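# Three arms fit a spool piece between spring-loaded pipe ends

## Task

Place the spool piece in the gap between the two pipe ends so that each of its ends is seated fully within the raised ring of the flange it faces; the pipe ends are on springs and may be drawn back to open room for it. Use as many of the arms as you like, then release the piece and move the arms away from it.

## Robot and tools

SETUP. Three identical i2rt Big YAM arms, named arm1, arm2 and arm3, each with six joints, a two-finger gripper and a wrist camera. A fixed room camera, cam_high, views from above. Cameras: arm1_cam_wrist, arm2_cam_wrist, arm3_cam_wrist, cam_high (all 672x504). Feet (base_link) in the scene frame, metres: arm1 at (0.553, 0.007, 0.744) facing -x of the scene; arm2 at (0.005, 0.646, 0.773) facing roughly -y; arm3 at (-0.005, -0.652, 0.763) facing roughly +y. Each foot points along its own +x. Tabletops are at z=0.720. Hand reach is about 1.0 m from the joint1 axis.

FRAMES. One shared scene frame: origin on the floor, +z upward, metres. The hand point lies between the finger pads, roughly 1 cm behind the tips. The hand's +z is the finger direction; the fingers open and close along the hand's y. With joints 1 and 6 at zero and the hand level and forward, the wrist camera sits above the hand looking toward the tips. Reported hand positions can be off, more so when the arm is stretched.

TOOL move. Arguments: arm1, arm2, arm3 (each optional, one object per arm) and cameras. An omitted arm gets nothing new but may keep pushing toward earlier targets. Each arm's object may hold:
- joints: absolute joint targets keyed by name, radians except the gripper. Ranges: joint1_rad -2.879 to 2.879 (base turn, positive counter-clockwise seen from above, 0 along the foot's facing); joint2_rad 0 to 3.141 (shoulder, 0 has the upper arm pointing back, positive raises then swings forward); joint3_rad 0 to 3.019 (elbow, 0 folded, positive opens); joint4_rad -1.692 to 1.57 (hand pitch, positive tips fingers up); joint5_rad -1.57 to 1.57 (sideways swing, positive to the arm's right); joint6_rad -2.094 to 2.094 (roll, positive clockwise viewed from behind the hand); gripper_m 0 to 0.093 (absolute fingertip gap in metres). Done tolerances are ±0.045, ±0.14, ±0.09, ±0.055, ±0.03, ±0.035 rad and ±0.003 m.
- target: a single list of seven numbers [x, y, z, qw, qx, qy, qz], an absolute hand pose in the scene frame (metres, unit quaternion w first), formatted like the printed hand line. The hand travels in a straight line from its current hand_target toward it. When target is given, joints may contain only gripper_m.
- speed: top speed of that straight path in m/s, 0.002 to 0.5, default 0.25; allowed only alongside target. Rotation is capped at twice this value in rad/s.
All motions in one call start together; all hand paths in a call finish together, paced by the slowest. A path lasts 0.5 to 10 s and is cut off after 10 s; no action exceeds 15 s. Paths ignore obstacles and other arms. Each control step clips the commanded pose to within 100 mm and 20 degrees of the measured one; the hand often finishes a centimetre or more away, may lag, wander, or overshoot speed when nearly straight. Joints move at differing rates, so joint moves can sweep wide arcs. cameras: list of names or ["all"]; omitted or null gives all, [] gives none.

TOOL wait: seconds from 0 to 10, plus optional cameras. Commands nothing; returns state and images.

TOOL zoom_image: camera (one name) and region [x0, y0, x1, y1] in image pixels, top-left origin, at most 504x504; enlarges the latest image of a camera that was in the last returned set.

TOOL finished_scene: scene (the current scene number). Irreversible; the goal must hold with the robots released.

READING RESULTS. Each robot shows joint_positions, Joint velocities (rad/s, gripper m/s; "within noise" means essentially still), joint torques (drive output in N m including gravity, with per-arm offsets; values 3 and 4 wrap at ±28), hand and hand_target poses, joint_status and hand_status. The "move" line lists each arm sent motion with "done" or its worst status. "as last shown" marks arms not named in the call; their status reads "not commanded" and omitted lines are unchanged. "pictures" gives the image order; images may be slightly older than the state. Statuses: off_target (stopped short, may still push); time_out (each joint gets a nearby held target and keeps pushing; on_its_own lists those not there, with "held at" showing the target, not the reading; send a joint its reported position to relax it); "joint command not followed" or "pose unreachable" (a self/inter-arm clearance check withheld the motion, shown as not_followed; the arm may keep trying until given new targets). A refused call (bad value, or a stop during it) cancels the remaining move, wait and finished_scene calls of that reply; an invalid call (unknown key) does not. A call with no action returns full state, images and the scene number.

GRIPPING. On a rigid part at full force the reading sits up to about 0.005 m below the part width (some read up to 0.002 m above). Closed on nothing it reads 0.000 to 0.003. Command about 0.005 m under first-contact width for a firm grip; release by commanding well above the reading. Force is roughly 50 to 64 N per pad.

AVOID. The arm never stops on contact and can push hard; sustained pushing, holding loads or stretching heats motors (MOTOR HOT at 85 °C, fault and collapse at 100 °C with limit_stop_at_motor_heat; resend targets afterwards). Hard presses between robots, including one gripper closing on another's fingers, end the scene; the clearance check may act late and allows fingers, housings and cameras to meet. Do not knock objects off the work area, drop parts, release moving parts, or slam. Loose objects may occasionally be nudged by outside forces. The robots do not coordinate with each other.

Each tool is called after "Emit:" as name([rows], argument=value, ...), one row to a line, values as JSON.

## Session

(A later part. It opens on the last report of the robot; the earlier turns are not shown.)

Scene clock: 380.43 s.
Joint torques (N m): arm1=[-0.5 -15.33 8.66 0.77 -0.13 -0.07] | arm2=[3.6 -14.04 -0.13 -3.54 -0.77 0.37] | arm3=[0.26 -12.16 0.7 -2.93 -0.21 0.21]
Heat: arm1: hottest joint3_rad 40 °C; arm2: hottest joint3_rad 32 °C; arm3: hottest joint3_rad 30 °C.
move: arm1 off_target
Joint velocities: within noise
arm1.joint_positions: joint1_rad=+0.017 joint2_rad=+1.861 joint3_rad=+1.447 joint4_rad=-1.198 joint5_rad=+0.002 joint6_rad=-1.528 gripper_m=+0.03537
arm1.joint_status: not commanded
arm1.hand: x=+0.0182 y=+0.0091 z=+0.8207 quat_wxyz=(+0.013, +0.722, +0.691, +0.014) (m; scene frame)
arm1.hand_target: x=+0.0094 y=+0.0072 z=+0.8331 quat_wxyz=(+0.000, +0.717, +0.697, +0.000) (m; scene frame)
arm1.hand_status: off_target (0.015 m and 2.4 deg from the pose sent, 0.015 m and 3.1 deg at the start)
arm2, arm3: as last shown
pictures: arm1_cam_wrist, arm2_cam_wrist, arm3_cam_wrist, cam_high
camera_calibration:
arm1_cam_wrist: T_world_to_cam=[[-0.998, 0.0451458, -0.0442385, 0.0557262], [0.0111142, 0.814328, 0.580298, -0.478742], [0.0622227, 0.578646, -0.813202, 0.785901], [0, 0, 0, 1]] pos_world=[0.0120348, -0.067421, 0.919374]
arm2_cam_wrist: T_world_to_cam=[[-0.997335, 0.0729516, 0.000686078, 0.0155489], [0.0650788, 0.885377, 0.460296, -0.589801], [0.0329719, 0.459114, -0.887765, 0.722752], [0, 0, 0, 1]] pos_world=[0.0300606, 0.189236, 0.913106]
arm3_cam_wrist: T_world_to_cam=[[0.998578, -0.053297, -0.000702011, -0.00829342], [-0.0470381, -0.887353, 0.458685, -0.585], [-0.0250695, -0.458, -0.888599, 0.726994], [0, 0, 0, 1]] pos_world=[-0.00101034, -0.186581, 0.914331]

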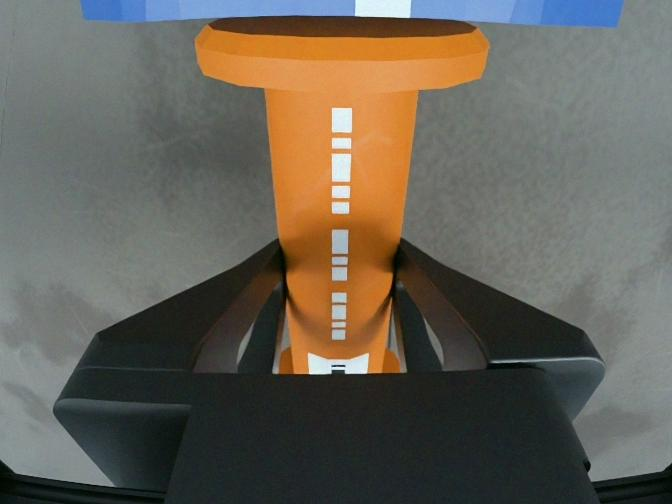

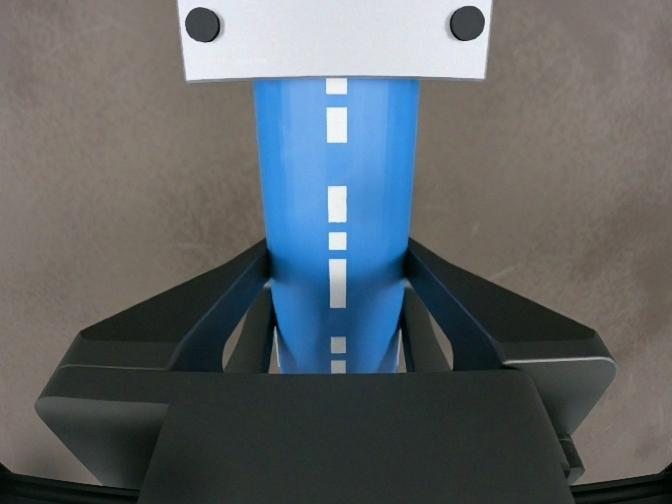

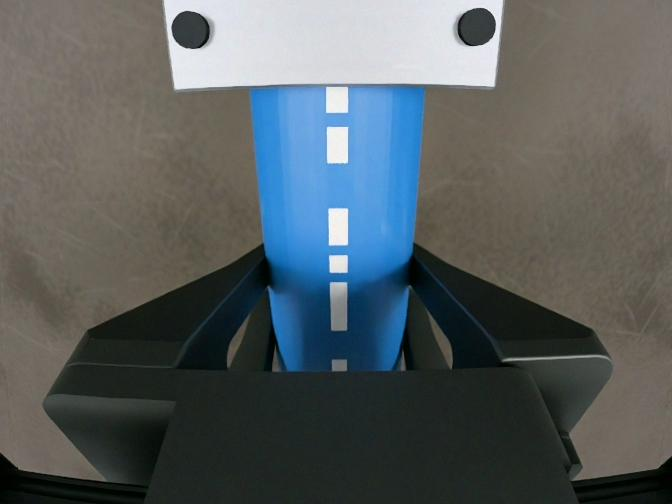

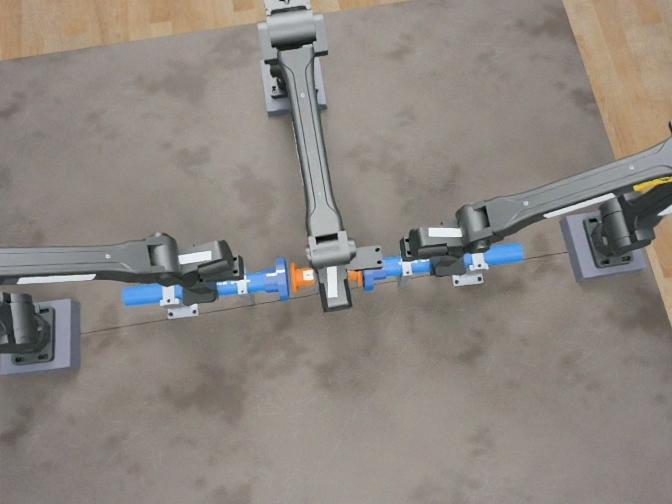

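Emit:
move(arm1={"target": [0.0087, 0.0072, 0.835, 0, 0.7218, 0.6921, 0], "speed": 0.05})

Emit:
move(arm2={"target": [0.0400, 0.280, 0.8010, 0, 0.7296, 0.6839, 0], "speed": 0.05}, arm3={"target": [-0.0105, -0.276, 0.8010, 0, 0.6839, -0.7296, 0], "speed": 0.05})

Emit:
zoom_image(camera="cam_high", region=[270, 230, 390, 320])

Emit:
zoom_image(camera="arm1_cam_wrist", region=[50, 0, 554, 255])

Scene clock: 409.80 s.
Joint torques (N m): arm1=[-0.5 -15.38 8.99 0.54 -0.14 0.11] | arm2=[3.6 -13.98 -0.13 -3.54 -0.77 0.37] | arm3=[1.55 -13.1 0.75 -2.81 -0.17 0.2]
Heat: arm1: hottest joint3_rad 40 °C; arm2: hottest joint2_rad 31 °C; arm3: hottest joint3_rad 30 °C.
move: arm1 off_target
Joint velocities: within noise
arm1.joint_positions: joint1_rad=+0.017 joint2_rad=+1.861 joint3_rad=+1.447 joint4_rad=-1.198 joint5_rad=+0.002 joint6_rad=-1.529 gripper_m=+0.03537
arm1.joint_status: not commanded
arm1.hand: x=+0.0182 y=+0.0091 z=+0.8207 quat_wxyz=(+0.013, +0.722, +0.691, +0.014) (m; scene frame)
arm1.hand_target: x=+0.0090 y=+0.0072 z=+0.8351 quat_wxyz=(+0.000, +0.722, +0.692, +0.000) (m; scene frame)
arm1.hand_status: off_target (0.017 m and 2.2 deg from the pose sent, 0.017 m and 2.2 deg at the start)
arm2, arm3: as last shown
pictures: arm1_cam_wrist, arm2_cam_wrist, arm3_cam_wrist, cam_high
camera_calibration:
arm1_cam_wrist: T_world_to_cam=[[-0.998016, 0.0447865, -0.0442518, 0.0557145], [0.0108143, 0.814342, 0.580285, -0.478726], [0.062025, 0.578655, -0.81321, 0.785912], [0, 0, 0, 1]] pos_world=[0.0120348, -0.0674207, 0.919374]
arm2_cam_wrist: T_world_to_cam=[[-0.997335, 0.0729516, 0.000686078, 0.0155489], [0.0650788, 0.885377, 0.460296, -0.589801], [0.0329719, 0.459114, -0.887765, 0.722752], [0, 0, 0, 1]] pos_world=[0.0300606, 0.189236, 0.913106]
arm3_cam_wrist: T_world_to_cam=[[0.998578, -0.053297, -0.000702011, -0.00829342], [-0.0470381, -0.887353, 0.458685, -0.585], [-0.0250695, -0.458, -0.888599, 0.726994], [0, 0, 0, 1]] pos_world=[-0.00101034, -0.186581, 0.914331]

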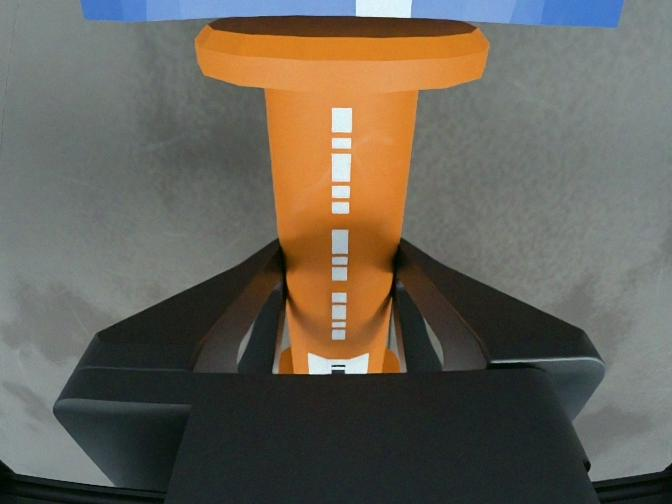

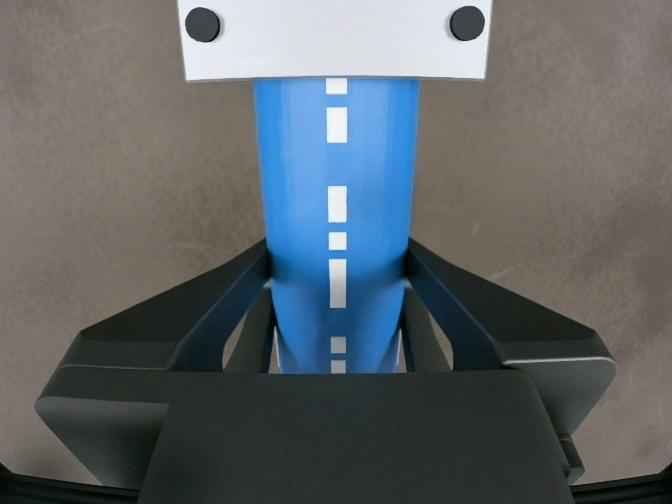

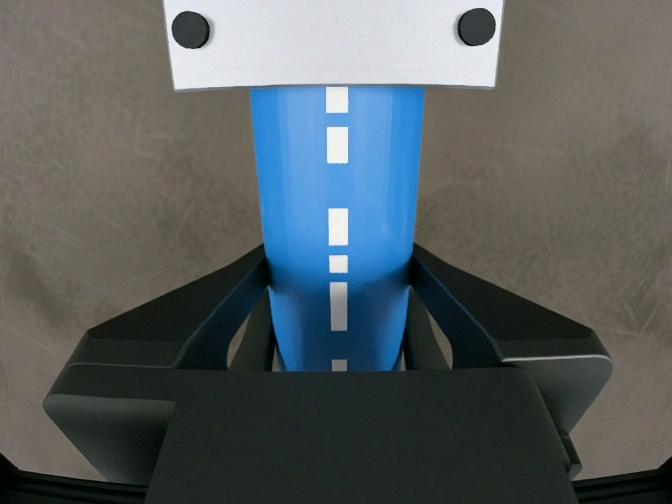

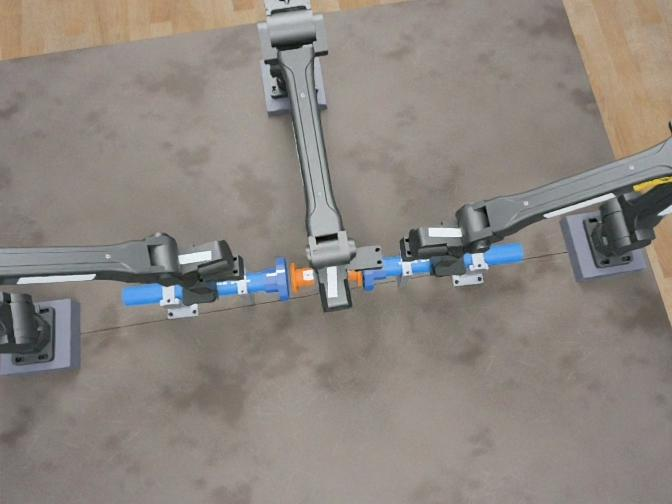

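Scene clock: 411.07 s.
Joint torques (N m): arm1=[-0.15 -15.44 9.02 0.54 -0.34 0.11] | arm2=[2.26 -10.34 5.19 -3.04 -0.94 0.23] | arm3=[0.5 -9.29 5.56 -2.32 -0.25 0.18]
Heat: arm1: hottest joint3_rad 40 °C; arm2: hottest joint3_rad 32 °C; arm3: hottest joint3_rad 30 °C.
move: arm2 off_target; arm3 off_target
Joint velocities: within noise
arm1.joint_positions: joint1_rad=+0.013 joint2_rad=+1.861 joint3_rad=+1.447 joint4_rad=-1.198 joint5_rad=+0.008 joint6_rad=-1.529 gripper_m=+0.03537
arm1.joint_status: not commanded
arm1.hand: x=+0.0183 y=+0.0124 z=+0.8207 quat_wxyz=(+0.010, +0.724, +0.690, +0.016) (m; scene frame)
arm1.hand_target: x=+0.0090 y=+0.0073 z=+0.8351 quat_wxyz=(+0.000, +0.722, +0.692, +0.000) (m; scene frame)
arm1.hand_status: not commanded
arm2.joint_positions: joint1_rad=+0.128 joint2_rad=+1.536 joint3_rad=+0.873 joint4_rad=-0.790 joint5_rad=+0.021 joint6_rad=+0.142 gripper_m=+0.04014
arm2.joint_status: not commanded
arm2.hand: x=+0.0326 y=+0.2405 z=+0.8096 quat_wxyz=(-0.043, -0.728, -0.682, +0.049) (m; scene frame)
arm2.hand_target: x=+0.0390 y=+0.2781 z=+0.8016 quat_wxyz=(+0.000, -0.730, -0.683, +0.002) (m; scene frame)
arm2.hand_status: off_target (0.041 m and 7.5 deg from the pose sent, 0.032 m and 8.8 deg at the start)
arm3.joint_positions: joint1_rad=+0.009 joint2_rad=+1.547 joint3_rad=+0.913 joint4_rad=-0.829 joint5_rad=+0.000 joint6_rad=+0.052 gripper_m=+0.03828
arm3.joint_status: not commanded
arm3.hand: x=-0.0043 y=-0.2375 z=+0.8091 quat_wxyz=(-0.044, +0.687, -0.724, -0.042) (m; scene frame)
arm3.hand_target: x=-0.0097 y=-0.2740 z=+0.8015 quat_wxyz=(-0.002, +0.684, -0.729, +0.000) (m; scene frame)
arm3.hand_status: off_target (0.040 m and 7.0 deg from the pose sent, 0.029 m and 8.2 deg at the start)
pictures: arm1_cam_wrist, arm2_cam_wrist, arm3_cam_wrist, cam_high
camera_calibration:
arm1_cam_wrist: T_world_to_cam=[[-0.997832, 0.0489728, -0.043972, 0.0552877], [0.0140268, 0.810978, 0.584908, -0.485182], [0.0643049, 0.583023, -0.809907, 0.781269], [0, 0, 0, 1]] pos_world=[0.0117339, -0.0647328, 0.918973]
arm2_cam_wrist: T_world_to_cam=[[-0.997315, 0.0730403, 0.00522588, 0.0130128], [0.0665842, 0.874831, 0.47983, -0.595727], [0.0304752, 0.47889, -0.877346, 0.715025], [0, 0, 0, 1]] pos_world=[0.0308533, 0.177792, 0.913104]
arm3_cam_wrist: T_world_to_cam=[[0.998565, -0.0535537, 0.000780275, -0.00909531], [-0.0474358, -0.877537, 0.477157, -0.589026], [-0.0248688, -0.476509, -0.878818, 0.721719], [0, 0, 0, 1]] pos_world=[-0.000910377, -0.173474, 0.915324]

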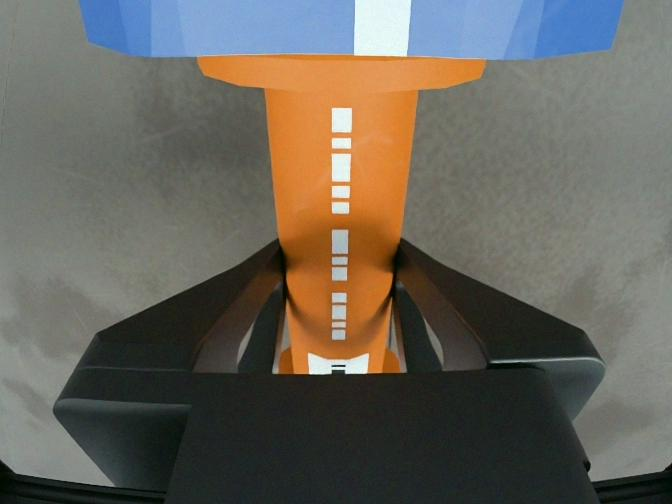

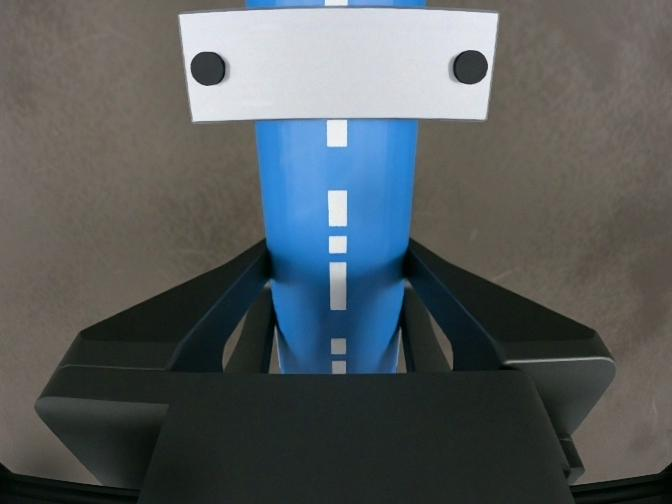

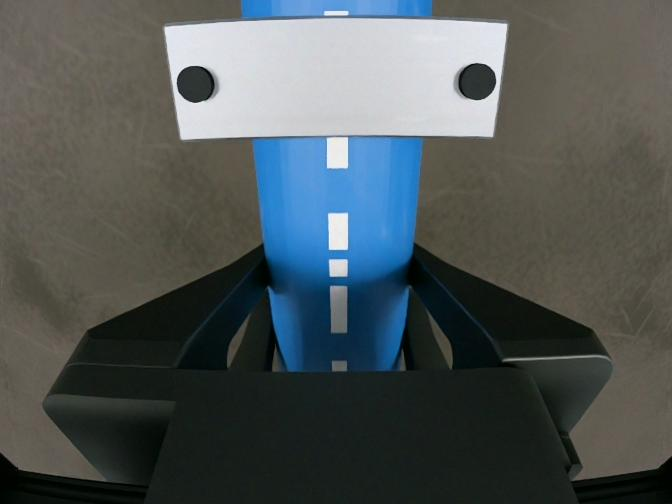

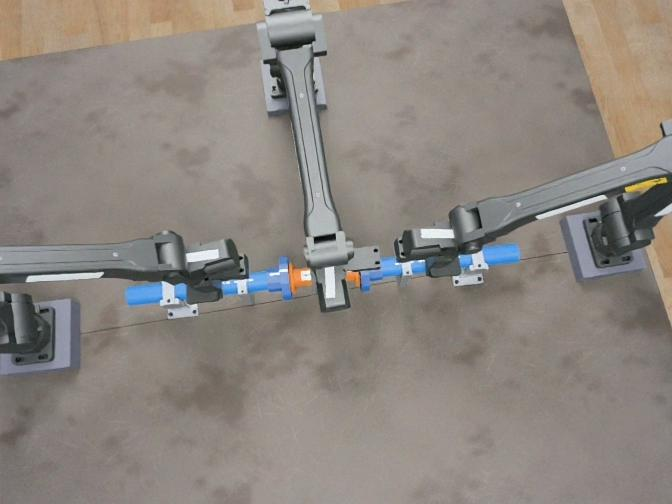

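Scaled by 4.200 from the camera's 672x504 image, which has a finer 960x720 frame.

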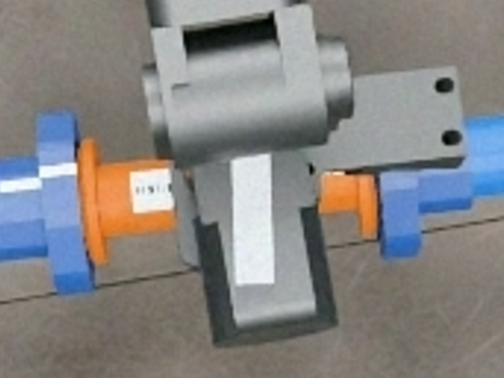

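Scaled by 1.000.

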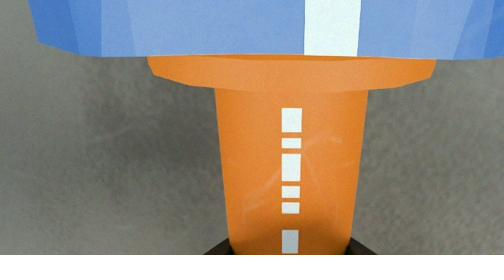

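Emit:
zoom_image(camera="cam_high", region=[270, 245, 320, 305])

Emit:
zoom_image(camera="cam_high", region=[345, 240, 395, 300])

Scaled by 8.400 from the camera's 672x504 image, which has a finer 960x720 frame.

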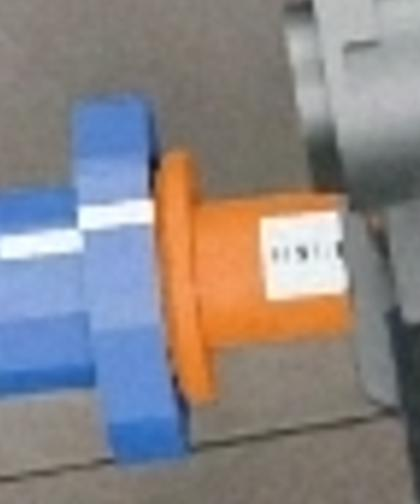

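Scaled by 8.400 from the camera's 672x504 image, which has a finer 960x720 frame.

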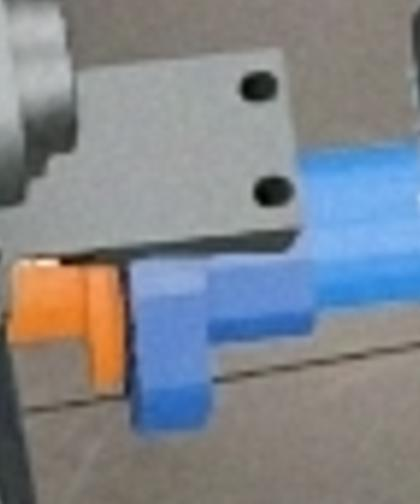

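Emit:
move(arm1={"target": [0.003, 0.0072, 0.852, 0, 0.7230, 0.6908, 0], "speed": 0.05}, arm2={"target": [0.0400, 0.306, 0.8010, 0, 0.7296, 0.6839, 0], "speed": 0.1}, arm3={"target": [-0.0105, -0.302, 0.8010, 0, 0.6839, -0.7296, 0], "speed": 0.1})

Emit:
zoom_image(camera="cam_high", region=[270, 245, 320, 305])

Emit:
zoom_image(camera="cam_high", region=[345, 240, 395, 300])

Emit:
zoom_image(camera="arm1_cam_wrist", region=[50, 0, 554, 255])

Scene clock: 469.50 s.
Joint torques (N m): arm1=[-0.15 -15.74 12.05 -0.12 -0.15 0.14] | arm2=[2.61 -13.1 1.02 -2.97 -0.88 0.26] | arm3=[0.32 -12.22 1.44 -2.24 -0.16 0.15]
Heat: arm1: hottest joint3_rad 41 °C; arm2: hottest joint3_rad 33 °C; arm3: hottest joint3_rad 32 °C.
move: arm1 off_target; arm2 off_target; arm3 off_target
Joint velocities: within noise
arm1.joint_positions: joint1_rad=+0.013 joint2_rad=+1.861 joint3_rad=+1.447 joint4_rad=-1.228 joint5_rad=+0.002 joint6_rad=-1.529 gripper_m=+0.03537
arm1.joint_status: not commanded
arm1.hand: x=+0.0256 y=+0.0113 z=+0.8211 quat_wxyz=(+0.023, +0.723, +0.690, +0.025) (m; scene frame)
arm1.hand_target: x=+0.0048 y=+0.0073 z=+0.8523 quat_wxyz=(+0.000, +0.723, +0.691, +0.000) (m; scene frame)
arm1.hand_status: off_target (0.039 m and 3.9 deg from the pose sent, 0.035 m and 2.2 deg at the start)
arm2.joint_positions: joint1_rad=+0.128 joint2_rad=+1.526 joint3_rad=+0.858 joint4_rad=-0.780 joint5_rad=+0.020 joint6_rad=+0.142 gripper_m=+0.04014
arm2.joint_status: not commanded
arm2.hand: x=+0.0324 y=+0.2440 z=+0.8090 quat_wxyz=(-0.045, -0.728, -0.682, +0.051) (m; scene frame)
arm2.hand_target: x=+0.0382 y=+0.3006 z=+0.7992 quat_wxyz=(+0.001, -0.730, -0.683, +0.001) (m; scene frame)
arm2.hand_status: off_target (0.063 m and 7.8 deg from the pose sent, 0.067 m and 7.5 deg at the start)
arm3.joint_positions: joint1_rad=+0.009 joint2_rad=+1.536 joint3_rad=+0.899 joint4_rad=-0.818 joint5_rad=+0.000 joint6_rad=+0.052 gripper_m=+0.03828
arm3.joint_status: not commanded
arm3.hand: x=-0.0043 y=-0.2404 z=+0.8087 quat_wxyz=(-0.047, +0.687, -0.724, -0.045) (m; scene frame)
arm3.hand_target: x=-0.0093 y=-0.2966 z=+0.7992 quat_wxyz=(-0.001, +0.684, -0.730, +0.001) (m; scene frame)
arm3.hand_status: off_target (0.062 m and 7.5 deg from the pose sent, 0.065 m and 7.0 deg at the start)
pictures: arm1_cam_wrist, arm2_cam_wrist, arm3_cam_wrist, cam_high
camera_calibration:
arm1_cam_wrist: T_world_to_cam=[[-0.996037, 0.048867, -0.0743181, 0.0876438], [-0.00333613, 0.81444, 0.580238, -0.48049], [0.0888822, 0.578186, -0.811049, 0.78205], [0, 0, 0, 1]] pos_world=[0.0161831, -0.0651229, 0.919593]
arm2_cam_wrist: T_world_to_cam=[[-0.997331, 0.0729258, 0.00360148, 0.0139234], [0.0658831, 0.877562, 0.474914, -0.595174], [0.031473, 0.473884, -0.880025, 0.716229], [0, 0, 0, 1]] pos_world=[0.0305563, 0.181878, 0.912905]
arm3_cam_wrist: T_world_to_cam=[[0.998569, -0.0534694, 0.000306699, -0.00885057], [-0.0473353, -0.881316, 0.47015, -0.586715], [-0.0248684, -0.469492, -0.882586, 0.724779], [0, 0, 0, 1]] pos_world=[-0.000910391, -0.177277, 0.915527]

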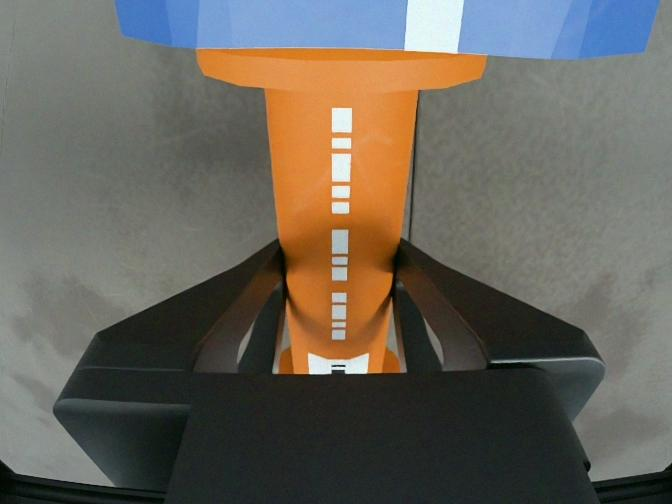

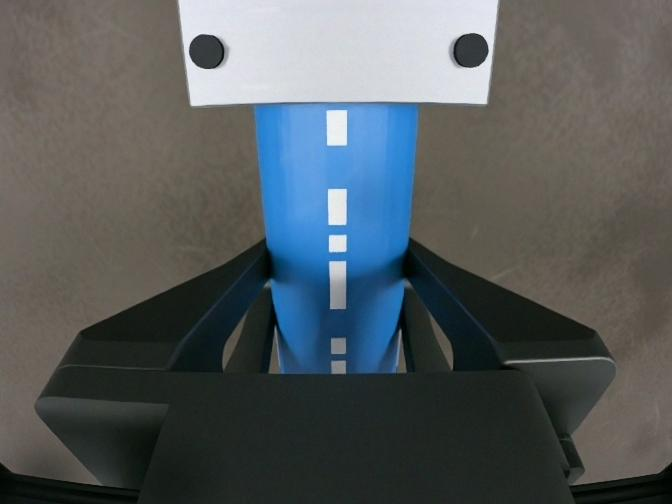

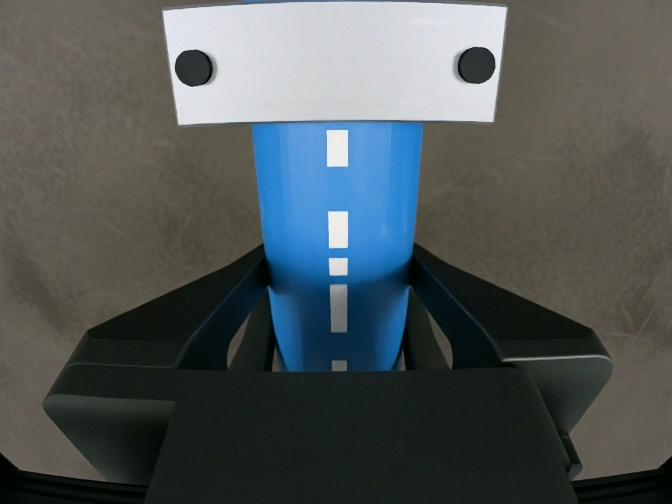

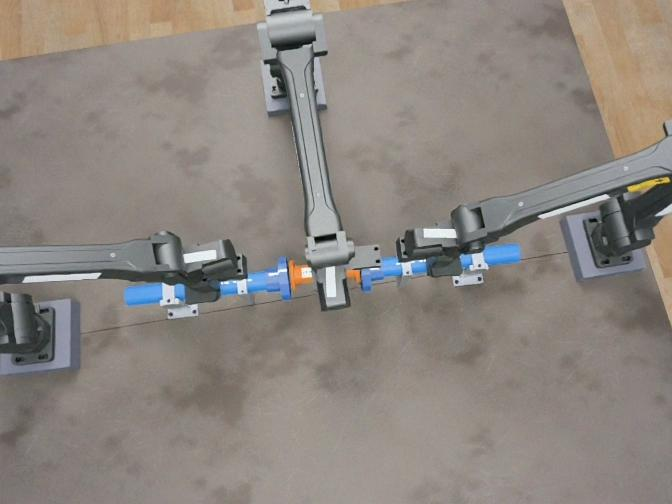

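Scaled by 8.400 from the camera's 672x504 image, which has a finer 960x720 frame.

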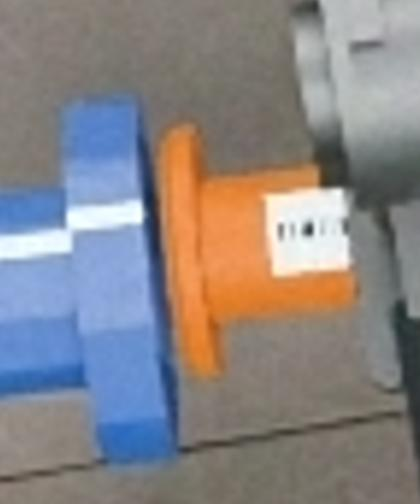

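Scaled by 8.400 from the camera's 672x504 image, which has a finer 960x720 frame.

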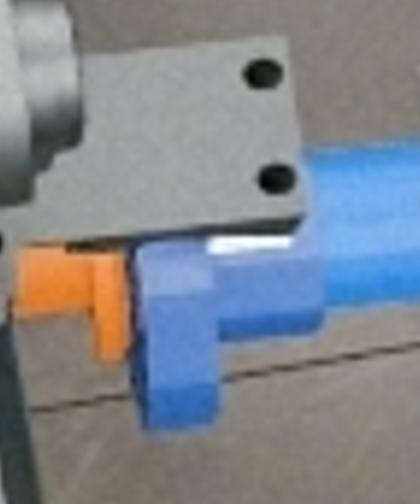

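Scaled by 1.000.

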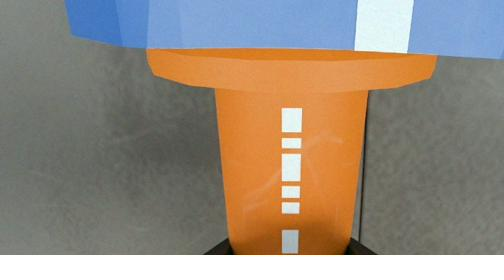

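Emit:
move(arm1={"joints": {"joint3_rad": 1.54, "joint4_rad": -1.195}}, cameras=[])

Scene clock: 506.00 s.
Joint torques (N m): arm1=[-0.15 -16.21 11.97 0.84 -0.14 0.15] | arm2=[2.61 -13.1 1.02 -2.97 -0.88 0.27] | arm3=[0.5 -11.93 1.44 -2.44 -0.25 0.21]
Heat: arm1: hottest joint3_rad 46 °C; arm2: hottest joint3_rad 32 °C; arm3: hottest joint3_rad 31 °C.
move: arm1 done
Joint velocities: within noise
arm1.joint_positions: joint1_rad=+0.013 joint2_rad=+1.861 joint3_rad=+1.484 joint4_rad=-1.204 joint5_rad=+0.002 joint6_rad=-1.529 gripper_m=+0.03537
arm1.joint_status: all done
arm1.hand: x=+0.0053 y=+0.0114 z=+0.8336 quat_wxyz=(+0.002, +0.724, +0.690, +0.003) (m; scene frame)
arm1.hand_target: x=-0.0182 y=+0.0073 z=+0.8652 quat_wxyz=(-0.027, +0.723, +0.690, -0.028) (m; scene frame)
arm1.hand_status: not commanded
arm2, arm3: as last shown
pictures: none
No camera images: "cameras" was empty.

Emit:
move(arm1={"joints": {"joint2_rad": 1.858, "joint4_rad": -1.256}}, cameras=["arm1_cam_wrist", "cam_high"])

Scene clock: 532.67 s.
Joint torques (N m): arm1=[-0.15 -14.92 11.92 -0.12 -0.15 0.14] | arm2=[2.55 -13.22 1.03 -2.99 -0.88 0.26] | arm3=[0.67 -12.04 1.4 -2.28 -0.22 0.2]
Heat: arm1: hottest joint3_rad 45 °C; arm2: hottest joint2_rad 32 °C; arm3: hottest joint2_rad 30 °C.
move: arm1 done
Joint velocities: within noise
arm1.joint_positions: joint1_rad=+0.013 joint2_rad=+1.864 joint3_rad=+1.484 joint4_rad=-1.245 joint5_rad=+0.002 joint6_rad=-1.529 gripper_m=+0.03537
arm1.joint_status: all done
arm1.hand: x=+0.0153 y=+0.0113 z=+0.8323 quat_wxyz=(+0.017, +0.724, +0.690, +0.019) (m; scene frame)
arm1.hand_target: x=-0.0030 y=+0.0073 z=+0.8550 quat_wxyz=(+0.000, +0.723, +0.691, +0.000) (m; scene frame)
arm1.hand_status: not commanded
arm2, arm3: as last shown
pictures: arm1_cam_wrist, cam_high
camera_calibration:
arm1_cam_wrist: T_world_to_cam=[[-0.997187, 0.0488877, -0.0568194, 0.0635732], [0.00688406, 0.814561, 0.580036, -0.487009], [0.0746395, 0.578014, -0.812606, 0.793603], [0, 0, 0, 1]] pos_world=[0.00751279, -0.0651226, 0.930982]

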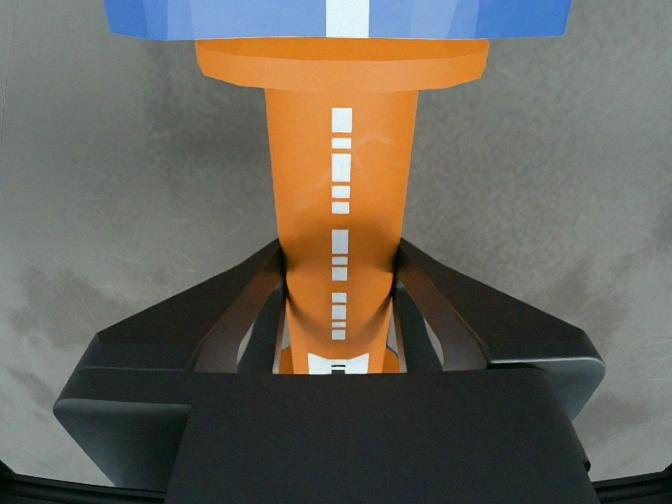

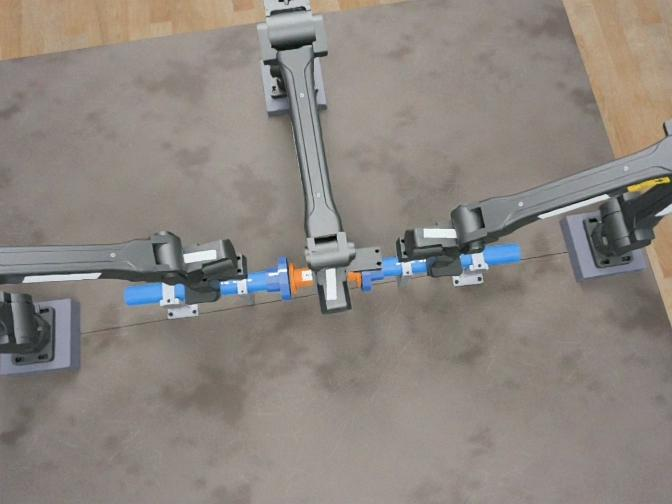

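Emit:
zoom_image(camera="arm1_cam_wrist", region=[90, 0, 590, 110])

Emit:
zoom_image(camera="cam_high", region=[270, 245, 320, 305])

Emit:
zoom_image(camera="cam_high", region=[345, 240, 395, 300])

Scaled by 1.008 from the camera's 672x504 image, which has a finer 960x720 frame.

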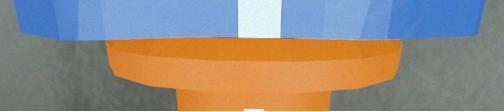

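Scaled by 8.400 from the camera's 672x504 image, which has a finer 960x720 frame.

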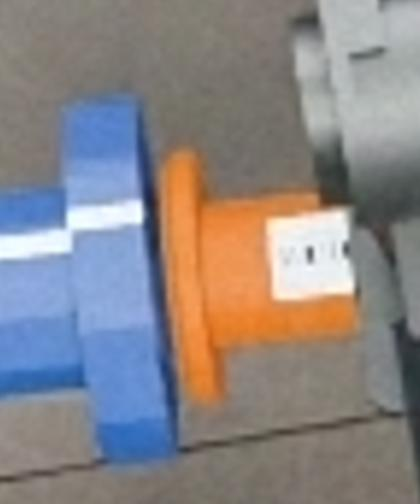

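Scaled by 8.400 from the camera's 672x504 image, which has a finer 960x720 frame.

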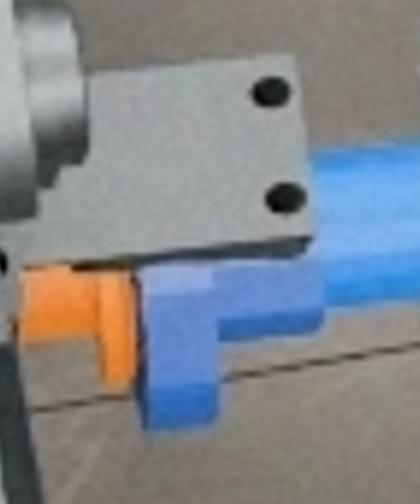

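Emit:
move(cameras=["arm2_cam_wrist", "arm3_cam_wrist"])

Scene clock: 560.83 s.
Joint torques (N m): arm1=[-0.15 -14.92 11.9 -0.13 -0.15 0.14] | arm2=[2.61 -13.16 1.02 -2.97 -0.88 0.27] | arm3=[1.61 -12.4 1.65 -2.26 -0.28 0.16]
Heat: arm1: hottest joint3_rad 45 °C; arm2: hottest joint2_rad 32 °C; arm3: hottest joint2_rad 30 °C.
Joint velocities: within noise
arm1.joint_positions: joint1_rad=+0.013 joint2_rad=+1.864 joint3_rad=+1.484 joint4_rad=-1.245 joint5_rad=+0.002 joint6_rad=-1.529 gripper_m=+0.03537
arm1.joint_status: all done
arm1.hand: x=+0.0154 y=+0.0113 z=+0.8323 quat_wxyz=(+0.017, +0.724, +0.690, +0.019) (m; scene frame)
arm1.hand_target: x=-0.0030 y=+0.0073 z=+0.8550 quat_wxyz=(+0.000, +0.723, +0.691, +0.000) (m; scene frame)
arm1.hand_status: not commanded
arm2.joint_positions: joint1_rad=+0.128 joint2_rad=+1.526 joint3_rad=+0.858 joint4_rad=-0.780 joint5_rad=+0.020 joint6_rad=+0.142 gripper_m=+0.04014
arm2.joint_status: not commanded
arm2.hand: x=+0.0324 y=+0.2440 z=+0.8090 quat_wxyz=(-0.045, -0.728, -0.682, +0.051) (m; scene frame)
arm2.hand_target: x=+0.0382 y=+0.3006 z=+0.7992 quat_wxyz=(+0.001, -0.730, -0.683, +0.001) (m; scene frame)
arm2.hand_status: not commanded
arm3.joint_positions: joint1_rad=+0.009 joint2_rad=+1.536 joint3_rad=+0.899 joint4_rad=-0.818 joint5_rad=+0.000 joint6_rad=+0.052 gripper_m=+0.03828
arm3.joint_status: not commanded
arm3.hand: x=-0.0043 y=-0.2404 z=+0.8087 quat_wxyz=(-0.047, +0.687, -0.724, -0.045) (m; scene frame)
arm3.hand_target: x=-0.0093 y=-0.2966 z=+0.7992 quat_wxyz=(-0.001, +0.684, -0.730, +0.001) (m; scene frame)
arm3.hand_status: not commanded
pictures: arm2_cam_wrist, arm3_cam_wrist
camera_calibration:
arm2_cam_wrist: T_world_to_cam=[[-0.997331, 0.0729258, 0.00360148, 0.0139234], [0.0658831, 0.877562, 0.474914, -0.595174], [0.031473, 0.473884, -0.880025, 0.716229], [0, 0, 0, 1]] pos_world=[0.0305563, 0.181878, 0.912905]
arm3_cam_wrist: T_world_to_cam=[[0.998569, -0.0534694, 0.000306699, -0.00885057], [-0.0473353, -0.881316, 0.47015, -0.586715], [-0.0248684, -0.469492, -0.882586, 0.724779], [0, 0, 0, 1]] pos_world=[-0.000910391, -0.177277, 0.915527]

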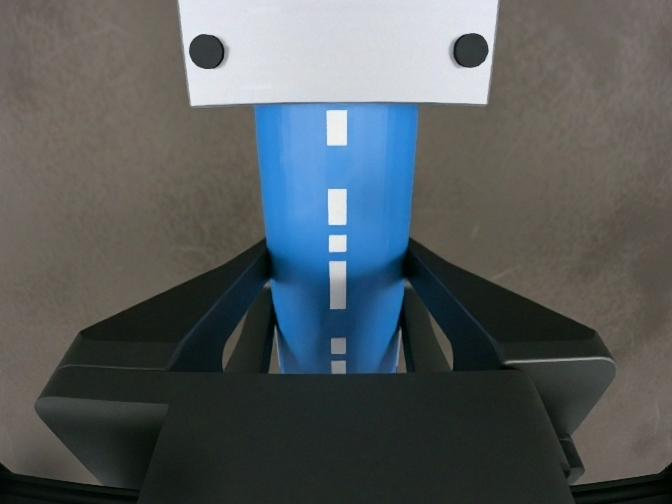

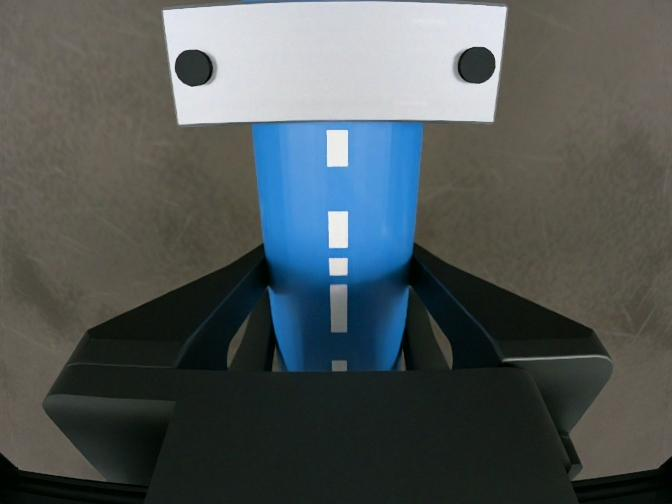

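Emit:
move(cameras=["arm1_cam_wrist"])

Emit:
zoom_image(camera="arm1_cam_wrist", region=[90, 0, 340, 100])

Emit:
zoom_image(camera="arm1_cam_wrist", region=[330, 0, 580, 100])

Scene clock: 580.83 s.
Joint torques (N m): arm1=[-0.15 -14.92 11.92 -0.13 -0.14 0.14] | arm2=[2.67 -13.16 1.03 -2.97 -0.88 0.27] | arm3=[0.56 -11.81 1.48 -2.19 -0.2 0.21]
Heat: arm1: hottest joint3_rad 46 °C; arm2: hottest joint2_rad 32 °C; arm3: hottest joint2_rad 30 °C.
Joint velocities: within noise
arm1.joint_positions: joint1_rad=+0.013 joint2_rad=+1.864 joint3_rad=+1.484 joint4_rad=-1.245 joint5_rad=+0.002 joint6_rad=-1.529 gripper_m=+0.03537
arm1.joint_status: all done
arm1.hand: x=+0.0154 y=+0.0113 z=+0.8323 quat_wxyz=(+0.017, +0.724, +0.690, +0.019) (m; scene frame)
arm1.hand_target: x=-0.0030 y=+0.0073 z=+0.8550 quat_wxyz=(+0.000, +0.723, +0.691, +0.000) (m; scene frame)
arm1.hand_status: not commanded
arm2.joint_positions: joint1_rad=+0.128 joint2_rad=+1.526 joint3_rad=+0.858 joint4_rad=-0.780 joint5_rad=+0.020 joint6_rad=+0.142 gripper_m=+0.04014
arm2.joint_status: not commanded
arm2.hand: x=+0.0324 y=+0.2440 z=+0.8090 quat_wxyz=(-0.045, -0.728, -0.682, +0.051) (m; scene frame)
arm2.hand_target: x=+0.0382 y=+0.3006 z=+0.7992 quat_wxyz=(+0.001, -0.730, -0.683, +0.001) (m; scene frame)
arm2.hand_status: not commanded
arm3.joint_positions: joint1_rad=+0.009 joint2_rad=+1.536 joint3_rad=+0.899 joint4_rad=-0.818 joint5_rad=+0.000 joint6_rad=+0.052 gripper_m=+0.03828
arm3.joint_status: not commanded
arm3.hand: x=-0.0043 y=-0.2404 z=+0.8087 quat_wxyz=(-0.047, +0.687, -0.724, -0.045) (m; scene frame)
arm3.hand_target: x=-0.0093 y=-0.2966 z=+0.7992 quat_wxyz=(-0.001, +0.684, -0.730, +0.001) (m; scene frame)
arm3.hand_status: not commanded
pictures: arm1_cam_wrist
camera_calibration:
arm1_cam_wrist: T_world_to_cam=[[-0.997158, 0.0489581, -0.057259, 0.0640858], [0.00668693, 0.814569, 0.580028, -0.487], [0.0750385, 0.577997, -0.812581, 0.793569], [0, 0, 0, 1]] pos_world=[0.00761203, -0.0651226, 0.930983]

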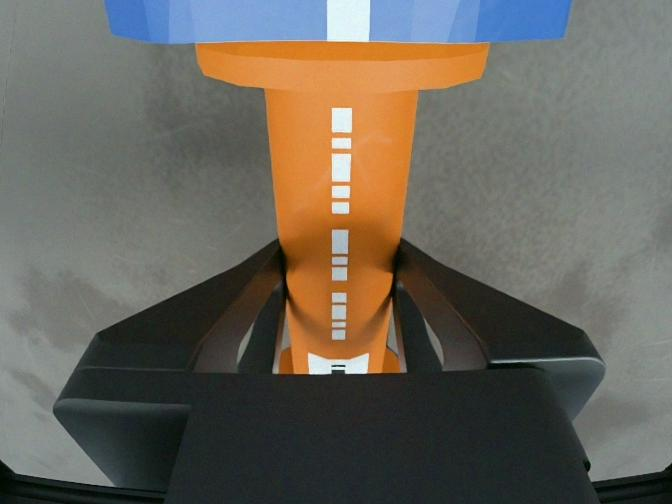

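Scaled by 2.016 from the camera's 672x504 image, which has a finer 960x720 frame.

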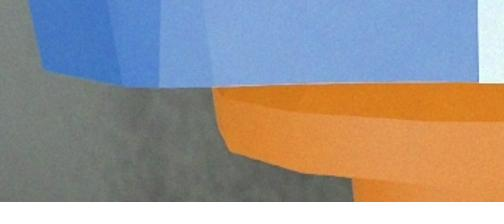

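Scaled by 2.016 from the camera's 672x504 image, which has a finer 960x720 frame.

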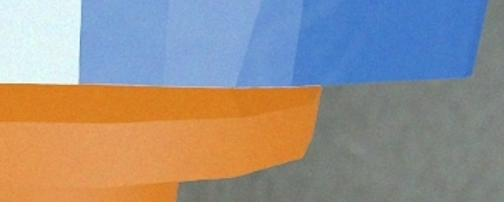

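Emit:
move(arm1={"joints": {"joint3_rad": 1.546, "joint4_rad": -1.268}}, arm2={"target": [0.0350, 0.280, 0.804, 0, 0.7296, 0.6839, 0], "speed": 0.02}, arm3={"target": [-0.0080, -0.276, 0.804, 0, 0.6839, -0.7296, 0], "speed": 0.02}, cameras=["arm1_cam_wrist", "cam_high"])

Emit:
zoom_image(camera="cam_high", region=[270, 245, 320, 305])

Emit:
zoom_image(camera="cam_high", region=[345, 240, 395, 300])

Scene clock: 644.77 s.
Joint torques (N m): arm1=[-0.15 -14.86 12.36 -0.14 -0.15 0.14] | arm2=[1.49 -10.81 5.26 -3.29 -0.91 0.13] | arm3=[0.09 -10.46 5.49 -2.55 -0.28 0.14]
Heat: arm1: hottest joint3_rad 47 °C; arm2: hottest joint2_rad 32 °C; arm3: hottest joint2_rad 30 °C.
move: arm1 done; arm2 off_target; arm3 off_target
Joint velocities: within noise
arm1.joint_positions: joint1_rad=+0.013 joint2_rad=+1.864 joint3_rad=+1.484 joint4_rad=-1.257 joint5_rad=+0.002 joint6_rad=-1.529 gripper_m=+0.03537
arm1.joint_status: all done
arm1.hand: x=+0.0183 y=+0.0113 z=+0.8325 quat_wxyz=(+0.021, +0.724, +0.690, +0.023) (m; scene frame)
arm1.hand_target: x=-0.0023 y=+0.0073 z=+0.8572 quat_wxyz=(+0.002, +0.723, +0.691, +0.002) (m; scene frame)
arm1.hand_status: not commanded
arm2.joint_positions: joint1_rad=+0.126 joint2_rad=+1.536 joint3_rad=+0.874 joint4_rad=-0.792 joint5_rad=+0.019 joint6_rad=+0.140 gripper_m=+0.04014
arm2.joint_status: not commanded
arm2.hand: x=+0.0324 y=+0.2406 z=+0.8098 quat_wxyz=(-0.043, -0.728, -0.682, +0.048) (m; scene frame)
arm2.hand_target: x=+0.0347 y=+0.2777 z=+0.8043 quat_wxyz=(-0.001, -0.730, -0.683, +0.001) (m; scene frame)
arm2.hand_status: off_target (0.040 m and 7.4 deg from the pose sent, 0.036 m and 7.8 deg at the start)
arm3.joint_positions: joint1_rad=+0.009 joint2_rad=+1.548 joint3_rad=+0.916 joint4_rad=-0.832 joint5_rad=+0.000 joint6_rad=+0.052 gripper_m=+0.03828
arm3.joint_status: not commanded
arm3.hand: x=-0.0043 y=-0.2369 z=+0.8092 quat_wxyz=(-0.044, +0.687, -0.724, -0.041) (m; scene frame)
arm3.hand_target: x=-0.0076 y=-0.2738 z=+0.8041 quat_wxyz=(-0.001, +0.684, -0.730, +0.000) (m; scene frame)
arm3.hand_status: off_target (0.040 m and 6.9 deg from the pose sent, 0.036 m and 7.5 deg at the start)
pictures: arm1_cam_wrist, cam_high
camera_calibration:
arm1_cam_wrist: T_world_to_cam=[[-0.996417, 0.0489177, -0.0689875, 0.0766712], [-0.000161132, 0.814637, 0.579971, -0.486894], [0.0845707, 0.577904, -0.811711, 0.792543], [0, 0, 0, 1]] pos_world=[0.00929221, -0.0651224, 0.93099]

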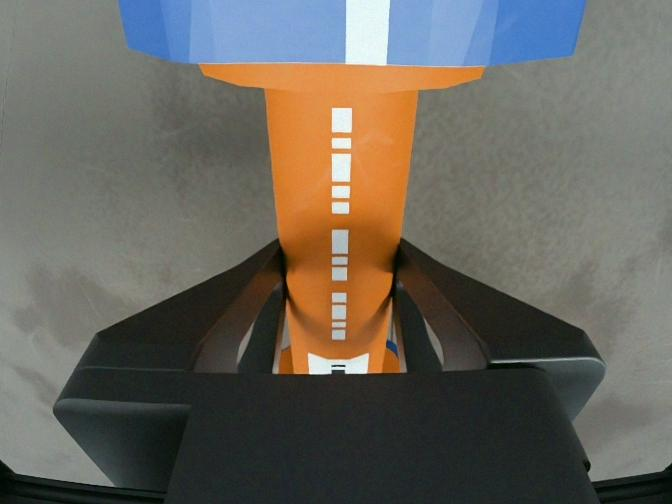

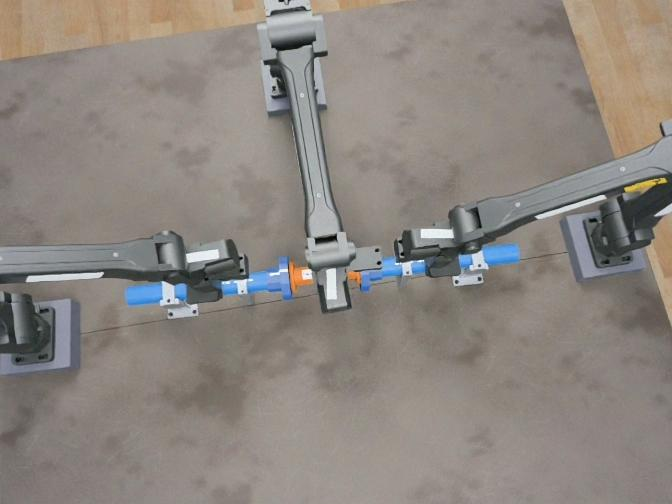

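Scaled by 8.400 from the camera's 672x504 image, which has a finer 960x720 frame.

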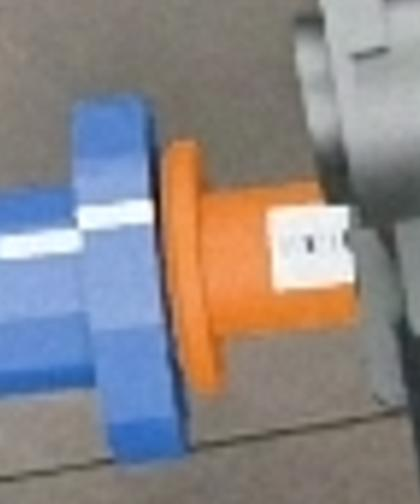

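Scaled by 8.400 from the camera's 672x504 image, which has a finer 960x720 frame.

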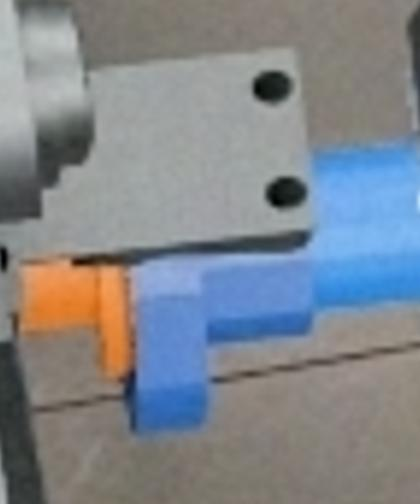

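Emit:
move(arm1={"joints": {"joint4_rad": -1.237}}, cameras=["arm1_cam_wrist"])

Scene clock: 658.50 s.
Joint torques (N m): arm1=[-0.09 -14.92 12.38 0.72 -0.15 0.14] | arm2=[1.49 -10.75 5.29 -3.25 -0.9 0.13] | arm3=[0.03 -10.11 5.5 -2.66 -0.26 0.14]
Heat: arm1: hottest joint3_rad 48 °C; arm2: hottest joint3_rad 32 °C; arm3: hottest joint2_rad 30 °C.
move: arm1 done
Joint velocities: within noise
arm1.joint_positions: joint1_rad=+0.013 joint2_rad=+1.864 joint3_rad=+1.484 joint4_rad=-1.246 joint5_rad=+0.002 joint6_rad=-1.529 gripper_m=+0.03537
arm1.joint_status: all done
arm1.hand: x=+0.0157 y=+0.0113 z=+0.8323 quat_wxyz=(+0.018, +0.724, +0.690, +0.019) (m; scene frame)
arm1.hand_target: x=-0.0098 y=+0.0073 z=+0.8573 quat_wxyz=(-0.008, +0.723, +0.691, -0.009) (m; scene frame)
arm1.hand_status: not commanded
arm2, arm3: as last shown
arm2.hand_target: x=+0.0347 y=+0.2778 z=+0.8043 quat_wxyz=(-0.001, -0.730, -0.683, +0.002) (m; scene frame)
arm3.hand: x=-0.0043 y=-0.2368 z=+0.8093 quat_wxyz=(-0.044, +0.687, -0.724, -0.042) (m; scene frame)
arm3.hand_target: x=-0.0076 y=-0.2737 z=+0.8042 quat_wxyz=(-0.002, +0.684, -0.730, -0.001) (m; scene frame)
pictures: arm1_cam_wrist
camera_calibration:
arm1_cam_wrist: T_world_to_cam=[[-0.997094, 0.0489177, -0.0583978, 0.0653404], [0.00599065, 0.814563, 0.580044, -0.487012], [0.0759431, 0.578009, -0.812489, 0.793462], [0, 0, 0, 1]] pos_world=[0.00781012, -0.0651226, 0.930983]

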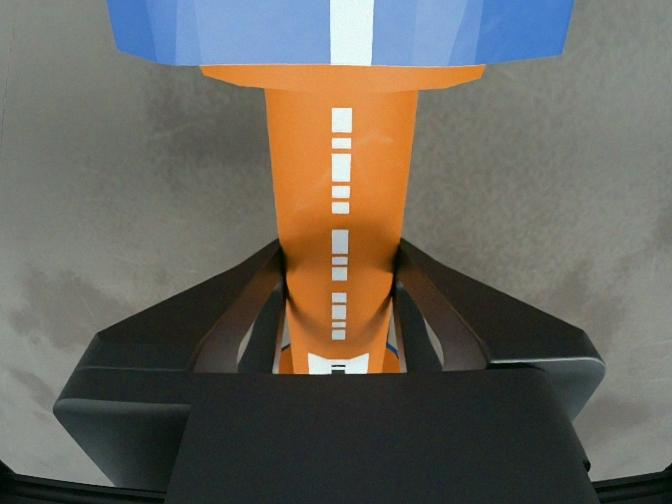

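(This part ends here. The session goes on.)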